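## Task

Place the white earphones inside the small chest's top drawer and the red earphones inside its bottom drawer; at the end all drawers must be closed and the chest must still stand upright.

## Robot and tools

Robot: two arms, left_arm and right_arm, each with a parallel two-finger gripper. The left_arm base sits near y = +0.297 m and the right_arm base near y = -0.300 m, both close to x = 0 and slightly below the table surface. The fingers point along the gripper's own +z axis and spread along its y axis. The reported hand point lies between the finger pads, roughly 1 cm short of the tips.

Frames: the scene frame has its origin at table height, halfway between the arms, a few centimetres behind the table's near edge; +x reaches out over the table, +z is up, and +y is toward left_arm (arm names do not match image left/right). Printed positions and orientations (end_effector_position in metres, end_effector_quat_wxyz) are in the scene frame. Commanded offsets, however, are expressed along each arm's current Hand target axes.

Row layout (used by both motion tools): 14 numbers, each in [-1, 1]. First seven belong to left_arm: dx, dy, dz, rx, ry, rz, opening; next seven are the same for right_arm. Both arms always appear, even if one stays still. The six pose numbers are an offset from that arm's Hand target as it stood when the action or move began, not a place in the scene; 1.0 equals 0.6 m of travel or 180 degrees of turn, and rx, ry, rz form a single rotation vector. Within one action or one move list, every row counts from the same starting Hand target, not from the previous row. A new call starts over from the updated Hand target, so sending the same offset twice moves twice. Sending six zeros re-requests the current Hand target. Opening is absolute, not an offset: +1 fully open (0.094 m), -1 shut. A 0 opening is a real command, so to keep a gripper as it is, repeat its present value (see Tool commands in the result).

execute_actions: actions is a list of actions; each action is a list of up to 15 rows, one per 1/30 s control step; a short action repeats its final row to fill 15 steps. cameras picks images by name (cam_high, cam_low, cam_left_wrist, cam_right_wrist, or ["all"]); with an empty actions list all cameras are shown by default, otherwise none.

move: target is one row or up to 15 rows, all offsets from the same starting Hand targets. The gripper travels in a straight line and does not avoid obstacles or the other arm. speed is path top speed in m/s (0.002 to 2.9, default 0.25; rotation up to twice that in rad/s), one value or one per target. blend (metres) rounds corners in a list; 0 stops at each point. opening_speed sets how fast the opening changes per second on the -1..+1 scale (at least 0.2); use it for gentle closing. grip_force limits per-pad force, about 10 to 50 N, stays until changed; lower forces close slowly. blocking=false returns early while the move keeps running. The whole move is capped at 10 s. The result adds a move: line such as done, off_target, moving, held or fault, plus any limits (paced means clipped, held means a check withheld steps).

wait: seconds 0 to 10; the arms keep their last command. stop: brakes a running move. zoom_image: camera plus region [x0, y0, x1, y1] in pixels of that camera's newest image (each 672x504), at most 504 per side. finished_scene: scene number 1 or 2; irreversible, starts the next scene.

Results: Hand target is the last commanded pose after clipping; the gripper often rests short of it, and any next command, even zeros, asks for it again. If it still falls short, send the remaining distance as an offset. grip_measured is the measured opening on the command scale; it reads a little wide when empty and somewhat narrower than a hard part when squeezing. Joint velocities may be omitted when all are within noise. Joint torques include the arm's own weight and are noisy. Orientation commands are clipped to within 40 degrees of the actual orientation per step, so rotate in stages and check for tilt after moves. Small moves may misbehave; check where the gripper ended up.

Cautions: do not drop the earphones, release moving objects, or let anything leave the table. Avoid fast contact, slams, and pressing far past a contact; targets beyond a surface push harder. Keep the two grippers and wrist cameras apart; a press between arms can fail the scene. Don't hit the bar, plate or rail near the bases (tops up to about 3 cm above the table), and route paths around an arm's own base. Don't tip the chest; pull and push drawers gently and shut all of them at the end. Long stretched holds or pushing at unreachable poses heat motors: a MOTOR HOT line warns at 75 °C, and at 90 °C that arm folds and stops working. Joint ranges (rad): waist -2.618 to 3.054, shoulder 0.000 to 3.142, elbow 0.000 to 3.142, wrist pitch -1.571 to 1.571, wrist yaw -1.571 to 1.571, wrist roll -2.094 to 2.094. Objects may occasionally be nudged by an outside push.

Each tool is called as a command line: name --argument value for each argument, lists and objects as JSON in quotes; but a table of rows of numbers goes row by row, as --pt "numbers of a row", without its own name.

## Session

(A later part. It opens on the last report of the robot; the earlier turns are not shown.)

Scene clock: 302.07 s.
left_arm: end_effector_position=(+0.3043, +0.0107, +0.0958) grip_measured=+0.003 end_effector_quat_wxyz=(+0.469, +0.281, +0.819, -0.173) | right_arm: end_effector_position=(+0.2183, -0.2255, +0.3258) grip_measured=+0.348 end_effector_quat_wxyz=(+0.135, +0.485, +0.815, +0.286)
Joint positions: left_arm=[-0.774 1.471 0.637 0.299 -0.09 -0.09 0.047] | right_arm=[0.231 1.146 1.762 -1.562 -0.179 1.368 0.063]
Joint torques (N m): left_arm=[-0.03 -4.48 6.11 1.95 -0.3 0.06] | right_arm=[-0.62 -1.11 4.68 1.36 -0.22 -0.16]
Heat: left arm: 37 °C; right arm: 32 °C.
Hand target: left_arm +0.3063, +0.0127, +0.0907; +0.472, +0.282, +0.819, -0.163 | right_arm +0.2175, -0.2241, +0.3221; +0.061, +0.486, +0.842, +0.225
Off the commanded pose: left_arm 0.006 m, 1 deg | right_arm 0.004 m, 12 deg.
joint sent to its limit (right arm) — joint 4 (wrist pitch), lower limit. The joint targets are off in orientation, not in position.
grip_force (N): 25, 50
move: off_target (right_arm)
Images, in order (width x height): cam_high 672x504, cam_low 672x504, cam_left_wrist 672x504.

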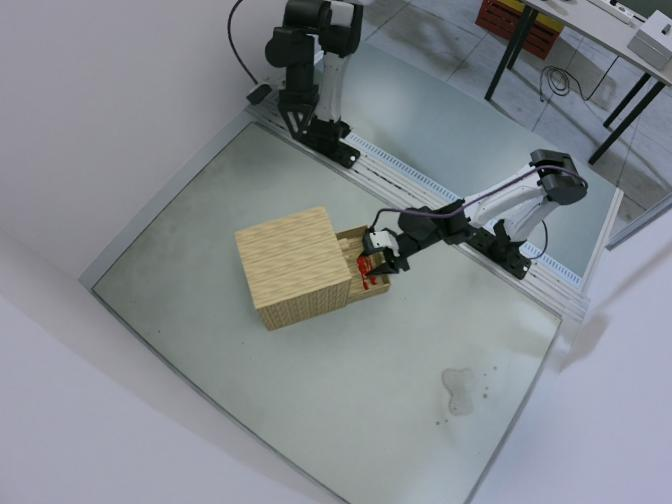

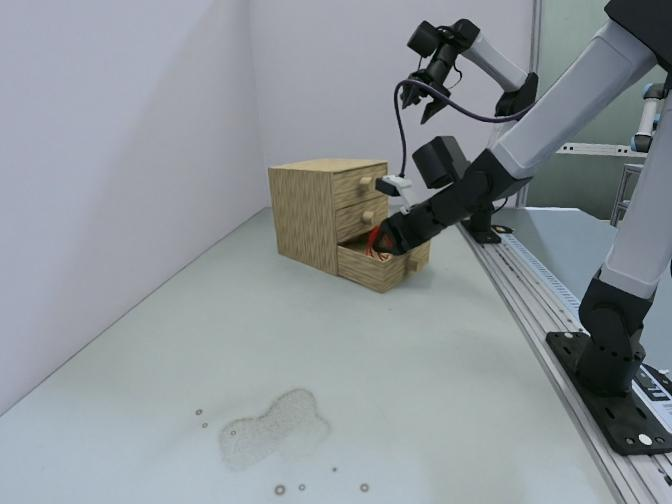

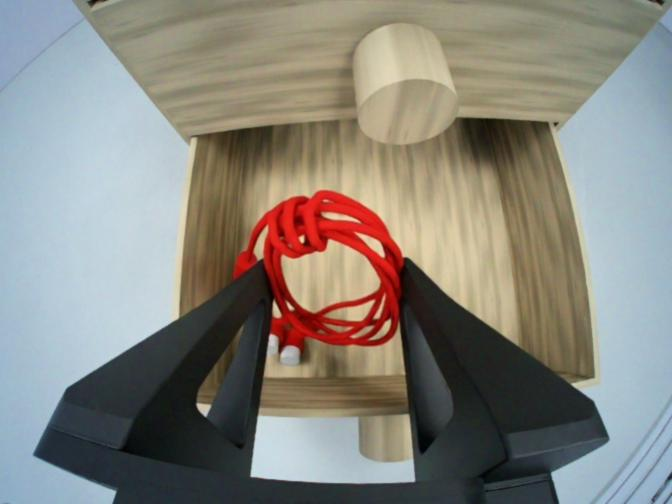

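move --pt "0.0235 0 0.0425 0 0 0 0.0 0 0 0 0 0 0 0.35" --pt "0.0235 0 0.0425 0 0 0 0.4 0 0 0 0 0 0 0.35" --pt "-0.0895 0 -0.0613 0 0 0 0.4 0 0 0 0 0 0 0.35" --speed 0.15 --opening_speed 0.5 --cameras '["cam_low","cam_left_wrist"]'

Scene clock: 309.83 s.
left_arm: end_effector_position=(+0.2989, +0.0169, +0.1407) grip_measured=+0.397 end_effector_quat_wxyz=(+0.458, +0.288, +0.826, -0.161) | right_arm: end_effector_position=(+0.2183, -0.2255, +0.3258) grip_measured=+0.348 end_effector_quat_wxyz=(+0.135, +0.485, +0.815, +0.286)
Joint positions: left_arm=[-0.774 1.348 0.769 0.009 -0.096 -0.079 0.066] | right_arm=[0.231 1.146 1.762 -1.562 -0.179 1.368 0.063]
Joint torques (N m): left_arm=[0.05 -6.65 9.43 1.75 -0.22 -0.05] | right_arm=[-0.83 -0.94 4.66 1.37 -0.28 -0.08]
Heat: left arm: 38 °C; right arm: 32 °C.
Hand target: left_arm +0.3024, +0.0157, +0.1556; +0.472, +0.282, +0.819, -0.163 | right_arm +0.2175, -0.2241, +0.3221; +0.061, +0.486, +0.842, +0.225
Off the commanded pose: left_arm 0.015 m, 2 deg | right_arm 0.004 m, 12 deg.
joint sent to its limit (right arm) — joint 4 (wrist pitch), lower limit. The joint targets are off in orientation, not in position.
grip_force (N): 25, 50
move: off_target (left_arm, right_arm); target 2's new opening was sent with left_arm's hand 0.024 m and 4 deg from that target
Images, in order (width x height): cam_low 672x504, cam_left_wrist 672x504.

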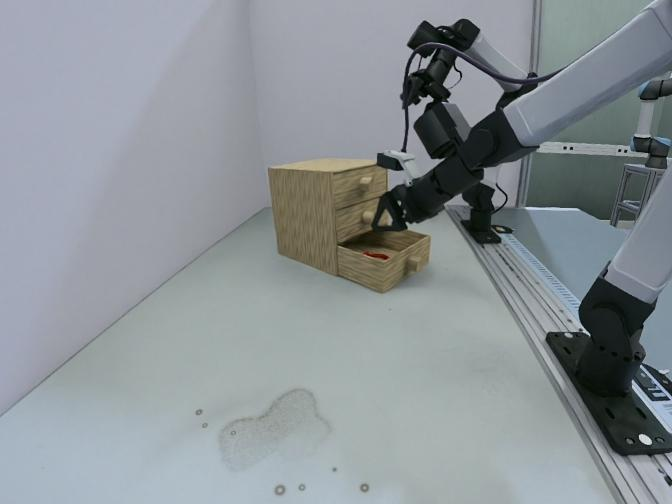

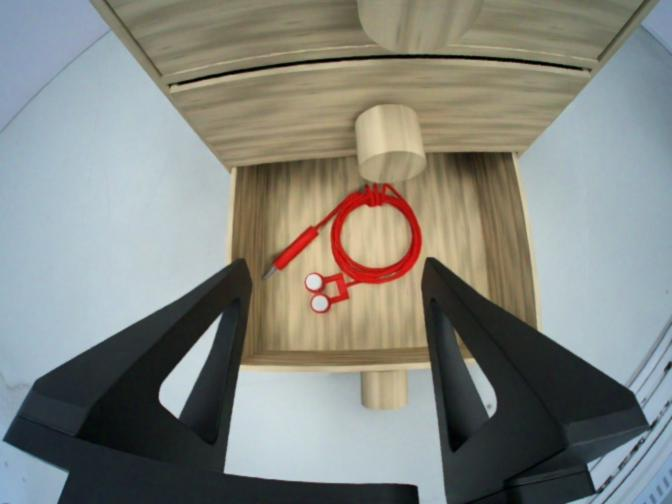

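move --pt "0.1003 -0.0467 -0.1733 0 -0.05 0 0.4 0 0 0 0 0 0 0.35" --pt "0.2382 -0.0515 -0.082 0 -0.111 0 0.4 0 0 0 0 0 0 0.35" --speed 0.25 --blend '[0.03,0]' --cameras '["cam_low","cam_left_wrist"]'

Scene clock: 319.57 s.
left_arm: end_effector_position=(+0.1929, +0.0575, +0.0567) grip_measured=+0.397 end_effector_quat_wxyz=(+0.577, +0.257, +0.753, -0.185) | right_arm: end_effector_position=(+0.2183, -0.2255, +0.3258) grip_measured=+0.348 end_effector_quat_wxyz=(+0.135, +0.485, +0.815, +0.286)
Joint positions: left_arm=[-1.166 1.419 0.014 1.082 -0.522 -0.16 0.066] | right_arm=[0.231 1.146 1.762 -1.562 -0.179 1.368 0.063]
Joint torques (N m): left_arm=[-0.61 -1.94 3.78 1.99 -0.51 -0.18] | right_arm=[-0.79 -1.1 4.94 1.31 -0.28 -0.14]
Heat: left arm: 39 °C; right arm: 32 °C.
Hand target: left_arm +0.1934, +0.0617, +0.0566; +0.607, +0.250, +0.724, -0.209 | right_arm +0.2175, -0.2241, +0.3221; +0.061, +0.486, +0.842, +0.225
Off the commanded pose: left_arm 0.004 m, 6 deg | right_arm 0.004 m, 12 deg.
joint sent to its limit (left arm) — joint 3 (elbow), lower limit, where the elbow is as bent as it goes. The joint targets are off in orientation, not in position.
joint sent to its limit (right arm) — joint 4 (wrist pitch), lower limit. The joint targets are off in orientation, not in position.
grip_force (N): 25, 50
move: off_target (left_arm, right_arm)
Images, in order (width x height): cam_low 672x504, cam_left_wrist 672x504.

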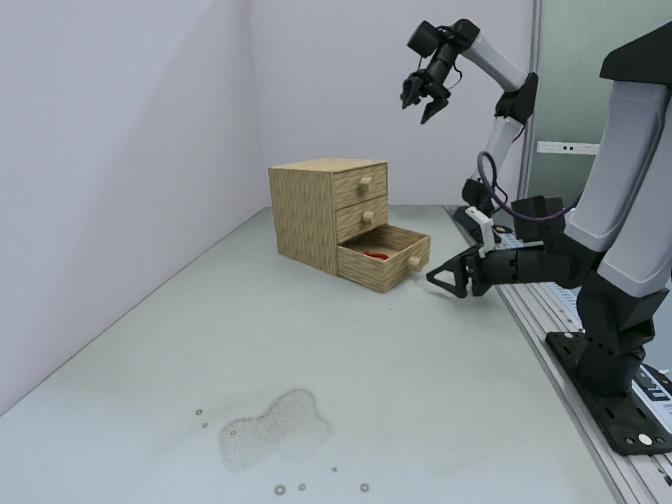

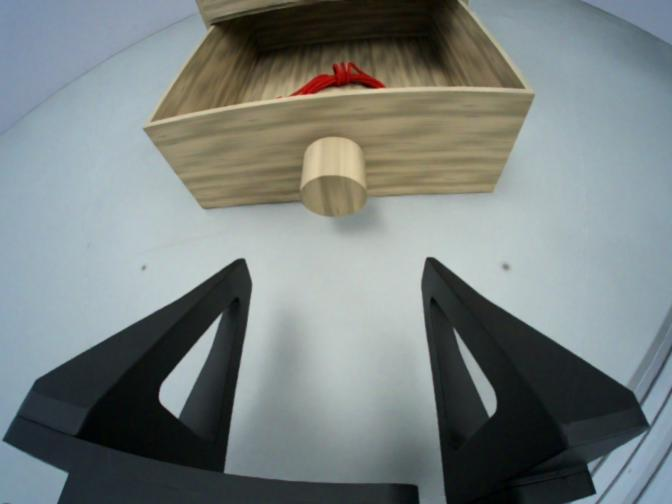

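move --target '[-0.057,0.015,0.3075,0,0,0,0.4,0,0,0,0,0,0,0.35]' --speed 0.12 --cameras '["cam_high","cam_low","cam_left_wrist"]'

Scene clock: 324.43 s.
left_arm: end_effector_position=(+0.3398, -0.0387, +0.0598) grip_measured=+0.397 end_effector_quat_wxyz=(+0.609, +0.240, +0.728, -0.205) | right_arm: end_effector_position=(+0.2183, -0.2255, +0.3258) grip_measured=+0.348 end_effector_quat_wxyz=(+0.135, +0.485, +0.815, +0.286)
Joint positions: left_arm=[-0.838 2.024 0.616 1.219 -0.211 -0.059 0.066] | right_arm=[0.231 1.146 1.762 -1.562 -0.179 1.368 0.063]
Joint torques (N m): left_arm=[1.11 -6.01 7.87 1.8 0.29 0.09] | right_arm=[-0.99 -0.98 4.53 1.37 -0.2 -0.14]
Heat: left arm: 39 °C; right arm: 32 °C.
Hand target: left_arm +0.3468, -0.0469, +0.0581; +0.608, +0.250, +0.724, -0.209 | right_arm +0.2175, -0.2241, +0.3221; +0.061, +0.486, +0.842, +0.225
Off the commanded pose: left_arm 0.011 m, 1 deg | right_arm 0.004 m, 12 deg.
joint sent to its limit (right arm) — joint 4 (wrist pitch), lower limit. The joint targets are off in orientation, not in position.
grip_force (N): 25, 50
move: off_target (left_arm, right_arm)
Images, in order (width x height): cam_high 672x504, cam_low 672x504, cam_left_wrist 672x504.

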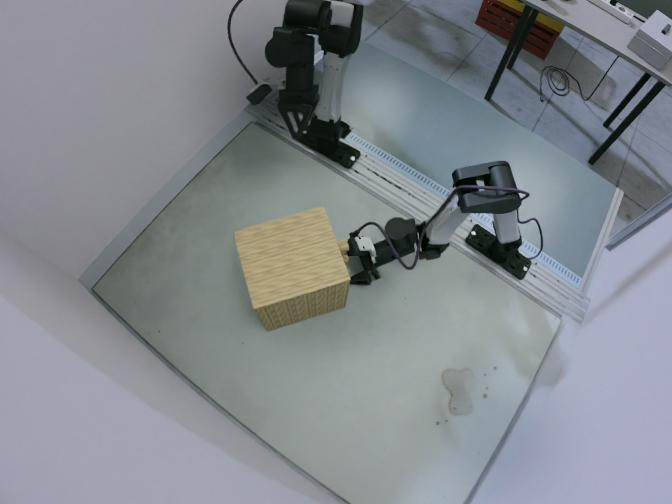

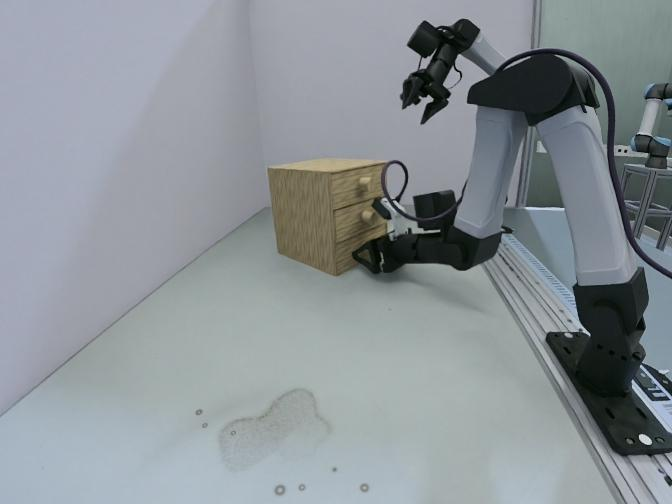

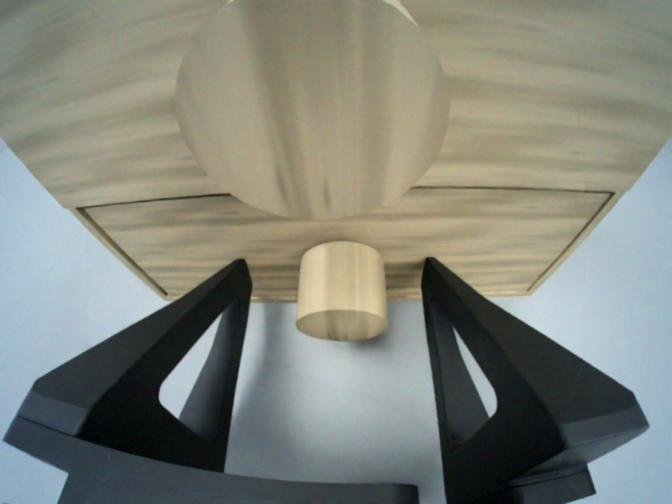

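move --target '[-0.1,0,-0.23,0,0,0,0.4,0,0,0,0,0,0,0.35]' --speed 0.2 --cameras '["cam_low","cam_left_wrist","cam_right_wrist"]'

zoom_image --camera "cam_low" --region '[255, 145, 405, 285]'

zoom_image --camera "cam_right_wrist" --region '[150, 0, 450, 260]'

Scene clock: 328.10 s.
left_arm: end_effector_position=(+0.2467, +0.0298, +0.1327) grip_measured=+0.397 end_effector_quat_wxyz=(+0.599, +0.262, +0.728, -0.207) | right_arm: end_effector_position=(+0.2183, -0.2255, +0.3258) grip_measured=+0.348 end_effector_quat_wxyz=(+0.135, +0.485, +0.815, +0.286)
Joint positions: left_arm=[-0.934 1.226 0.281 0.729 -0.268 -0.058 0.066] | right_arm=[0.231 1.146 1.762 -1.562 -0.179 1.368 0.063]
Joint torques (N m): left_arm=[-0.54 -4.57 7.2 1.93 -0.33 -0.16] | right_arm=[-0.79 -1.21 4.81 1.32 -0.29 -0.16]
Heat: left arm: 39 °C; right arm: 32 °C.
Hand target: left_arm +0.2480, +0.0303, +0.1412; +0.607, +0.250, +0.724, -0.209 | right_arm +0.2175, -0.2241, +0.3221; +0.061, +0.486, +0.842, +0.225
Off the commanded pose: left_arm 0.009 m, 2 deg | right_arm 0.004 m, 12 deg.
joint sent to its limit (right arm) — joint 4 (wrist pitch), lower limit. The joint targets are off in orientation, not in position.
grip_force (N): 25, 50
move: off_target (right_arm)
Images, in order (width x height): cam_low 672x504, cam_left_wrist 672x504, cam_right_wrist 672x504.

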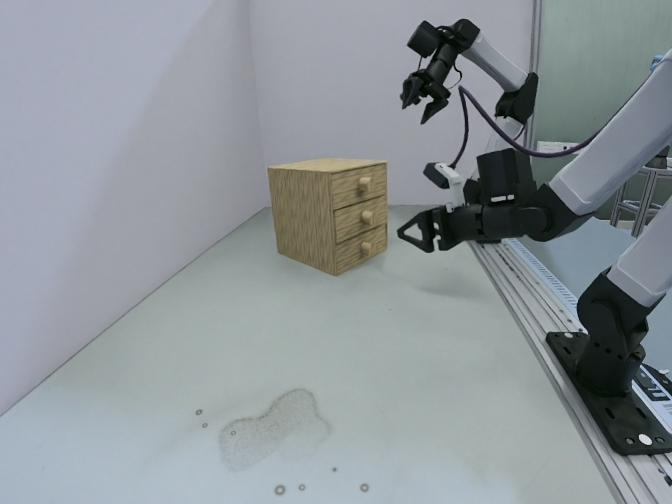

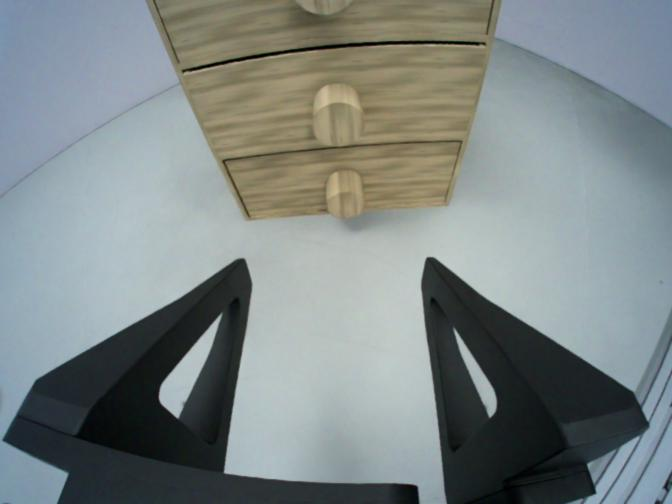

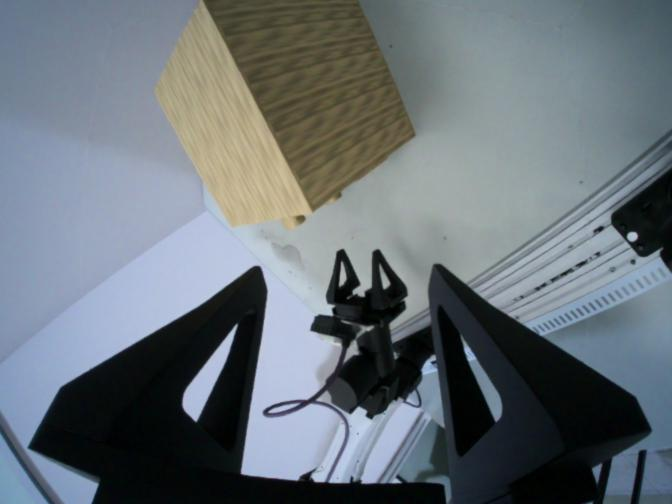

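Scaled by 3.360.

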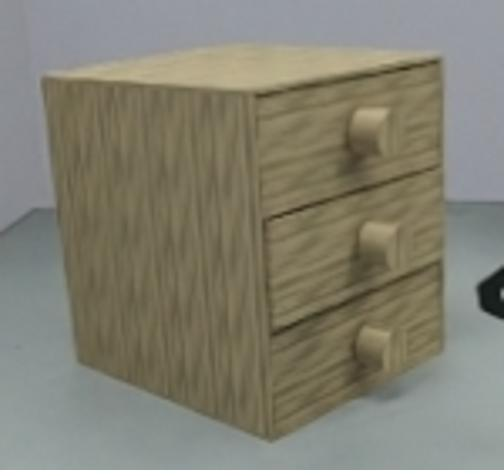

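Scaled by 1.680 from the camera's 672x504 image, which has a finer 960x720 frame.

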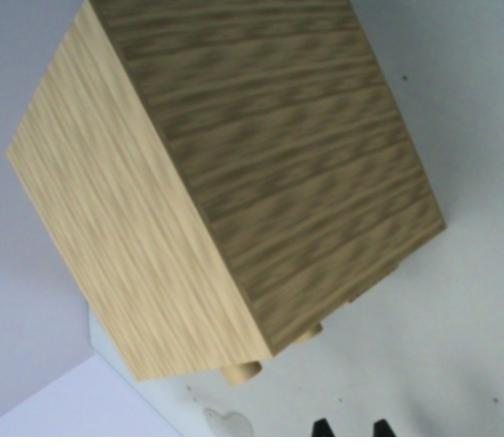

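zoom_image --camera "cam_left_wrist" --region '[140, 0, 520, 230]'

zoom_image --camera "cam_right_wrist" --region '[290, 120, 430, 240]'

Scaled by 1.326 from the camera's 672x504 image, which has a finer 960x720 frame.

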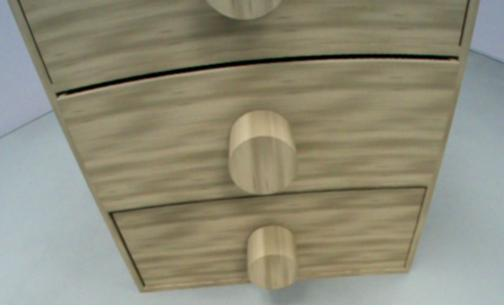

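Scaled by 3.600 from the camera's 672x504 image, which has a finer 960x720 frame.

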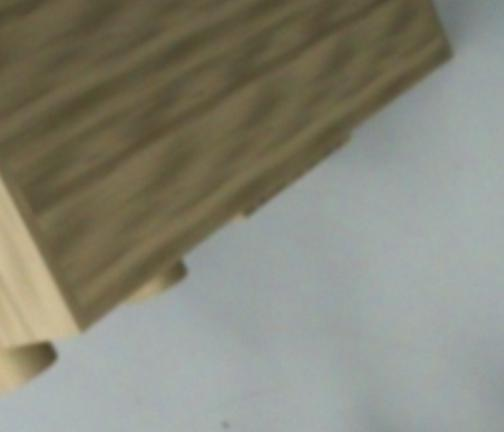

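move --target '[-0.031,0,0.213,0,0,0,0.4,0,0,0,0,0,0,0.35]' --speed 0.12 --cameras '["cam_left_wrist","cam_right_wrist"]'

zoom_image --camera "cam_right_wrist" --region '[290, 120, 430, 240]'

Scene clock: 334.90 s.
left_arm: end_effector_position=(+0.3413, -0.0406, +0.1298) grip_measured=+0.397 end_effector_quat_wxyz=(+0.600, +0.247, +0.734, -0.201) | right_arm: end_effector_position=(+0.2183, -0.2255, +0.3258) grip_measured=+0.348 end_effector_quat_wxyz=(+0.135, +0.485, +0.815, +0.286)
Joint positions: left_arm=[-0.831 1.726 0.695 0.817 -0.196 -0.055 0.066] | right_arm=[0.231 1.146 1.762 -1.562 -0.179 1.368 0.063]
Joint torques (N m): left_arm=[0.96 -5.08 9.74 2.03 0.18 0.05] | right_arm=[-0.87 -1.11 4.67 1.36 -0.25 -0.12]
Heat: left arm: 40 °C; right arm: 32 °C.
Hand target: left_arm +0.3497, -0.0492, +0.1372; +0.607, +0.250, +0.724, -0.209 | right_arm +0.2175, -0.2241, +0.3221; +0.061, +0.486, +0.842, +0.225
Off the commanded pose: left_arm 0.014 m, 2 deg | right_arm 0.004 m, 12 deg.
joint sent to its limit (right arm) — joint 4 (wrist pitch), lower limit. The joint targets are off in orientation, not in position.
grip_force (N): 25, 50
move: off_target (left_arm, right_arm)
Images, in order (width x height): cam_left_wrist 672x504, cam_right_wrist 672x504.

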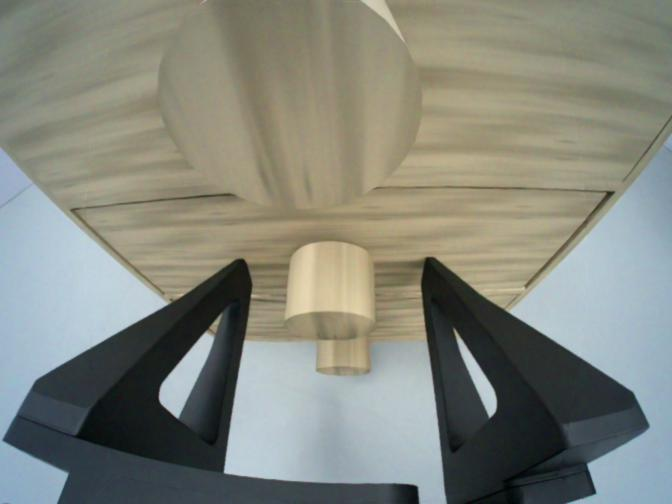

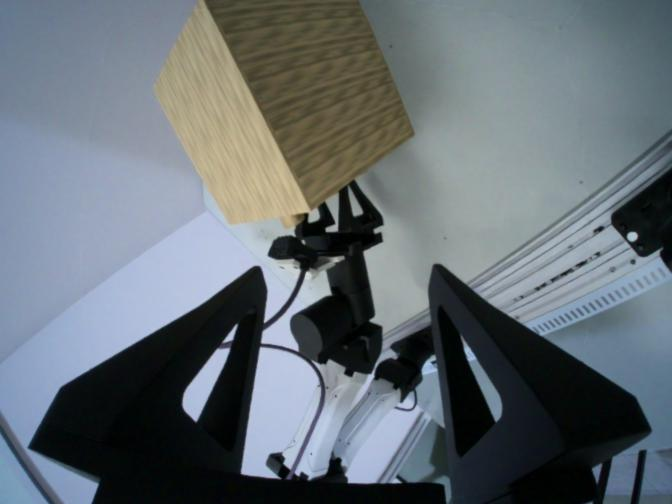

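Scaled by 3.600 from the camera's 672x504 image, which has a finer 960x720 frame.

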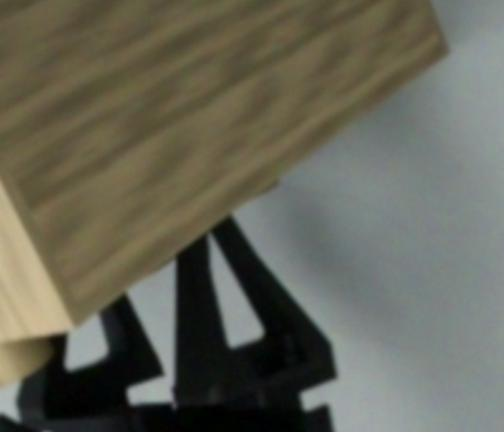

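move --target '[-0.08,0,-0.22,0,0,0,0.4,0,0,0,0,0,0,0.35]' --speed 0.2 --cameras '["cam_low","cam_left_wrist","cam_right_wrist"]'

zoom_image --camera "cam_left_wrist" --region '[120, 0, 540, 290]'

zoom_image --camera "cam_right_wrist" --region '[200, 120, 430, 260]'

Scene clock: 338.87 s.
left_arm: end_effector_position=(+0.2540, +0.0242, +0.2043) grip_measured=+0.397 end_effector_quat_wxyz=(+0.603, +0.259, +0.725, -0.209) | right_arm: end_effector_position=(+0.2183, -0.2255, +0.3258) grip_measured=+0.348 end_effector_quat_wxyz=(+0.135, +0.485, +0.815, +0.286)
Joint positions: left_arm=[-0.918 1.063 0.511 0.35 -0.256 -0.055 0.066] | right_arm=[0.231 1.146 1.762 -1.562 -0.179 1.368 0.063]
Joint torques (N m): left_arm=[-0.54 -3.69 7.66 1.93 -0.32 -0.16] | right_arm=[-0.95 -0.8 4.74 1.36 -0.27 -0.15]
Heat: left arm: 41 °C; right arm: 32 °C.
Hand target: left_arm +0.2540, +0.0258, +0.2075; +0.607, +0.250, +0.725, -0.209 | right_arm +0.2175, -0.2241, +0.3221; +0.061, +0.486, +0.842, +0.225
Off the commanded pose: left_arm 0.004 m, 1 deg | right_arm 0.004 m, 12 deg.
joint sent to its limit (right arm) — joint 4 (wrist pitch), lower limit. The joint targets are off in orientation, not in position.
grip_force (N): 25, 50
move: off_target (right_arm)
Images, in order (width x height): cam_low 672x504, cam_left_wrist 672x504, cam_right_wrist 672x504.

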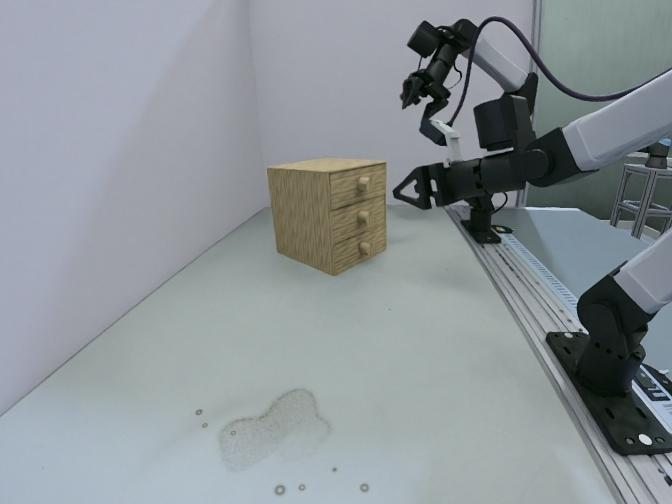

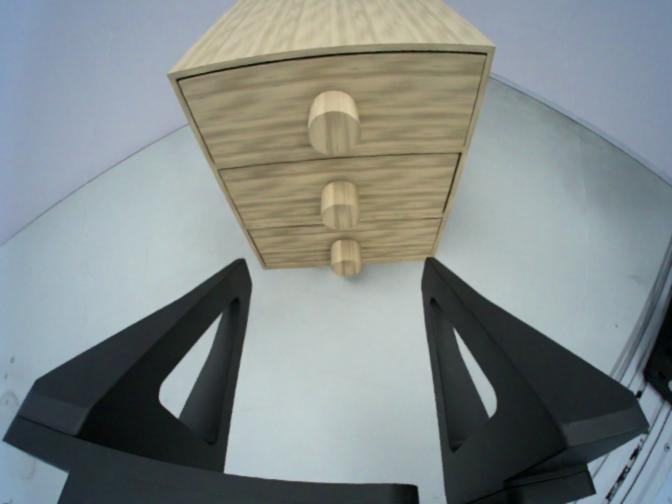

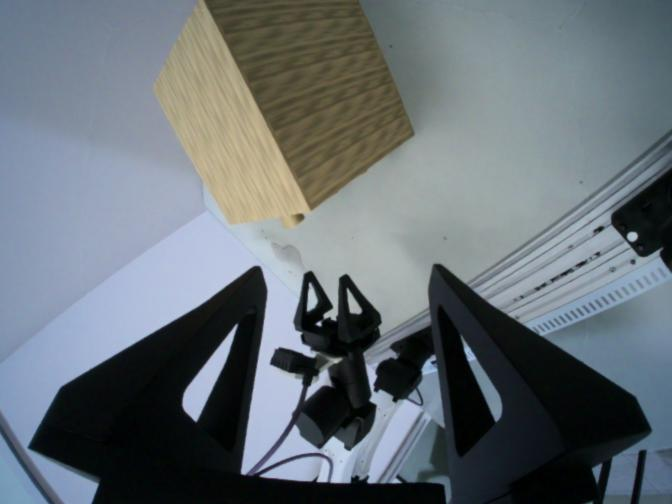

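Scaled by 1.200 from the camera's 672x504 image, which has a finer 960x720 frame.

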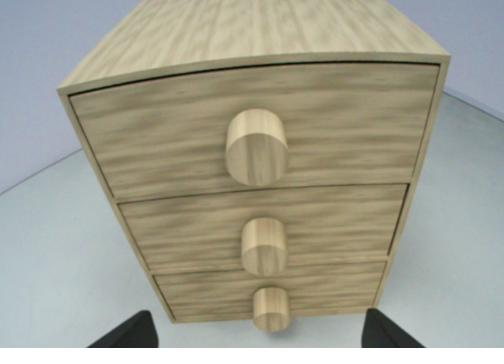

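Scaled by 2.191 from the camera's 672x504 image, which has a finer 960x720 frame.

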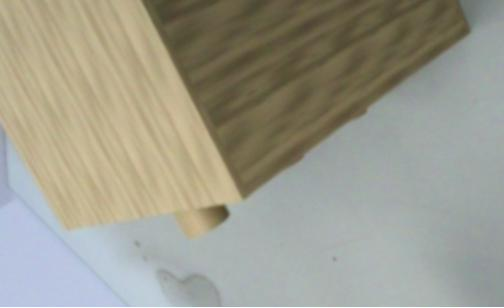

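finished_scene --scene 1

The scene is finished: the task was done.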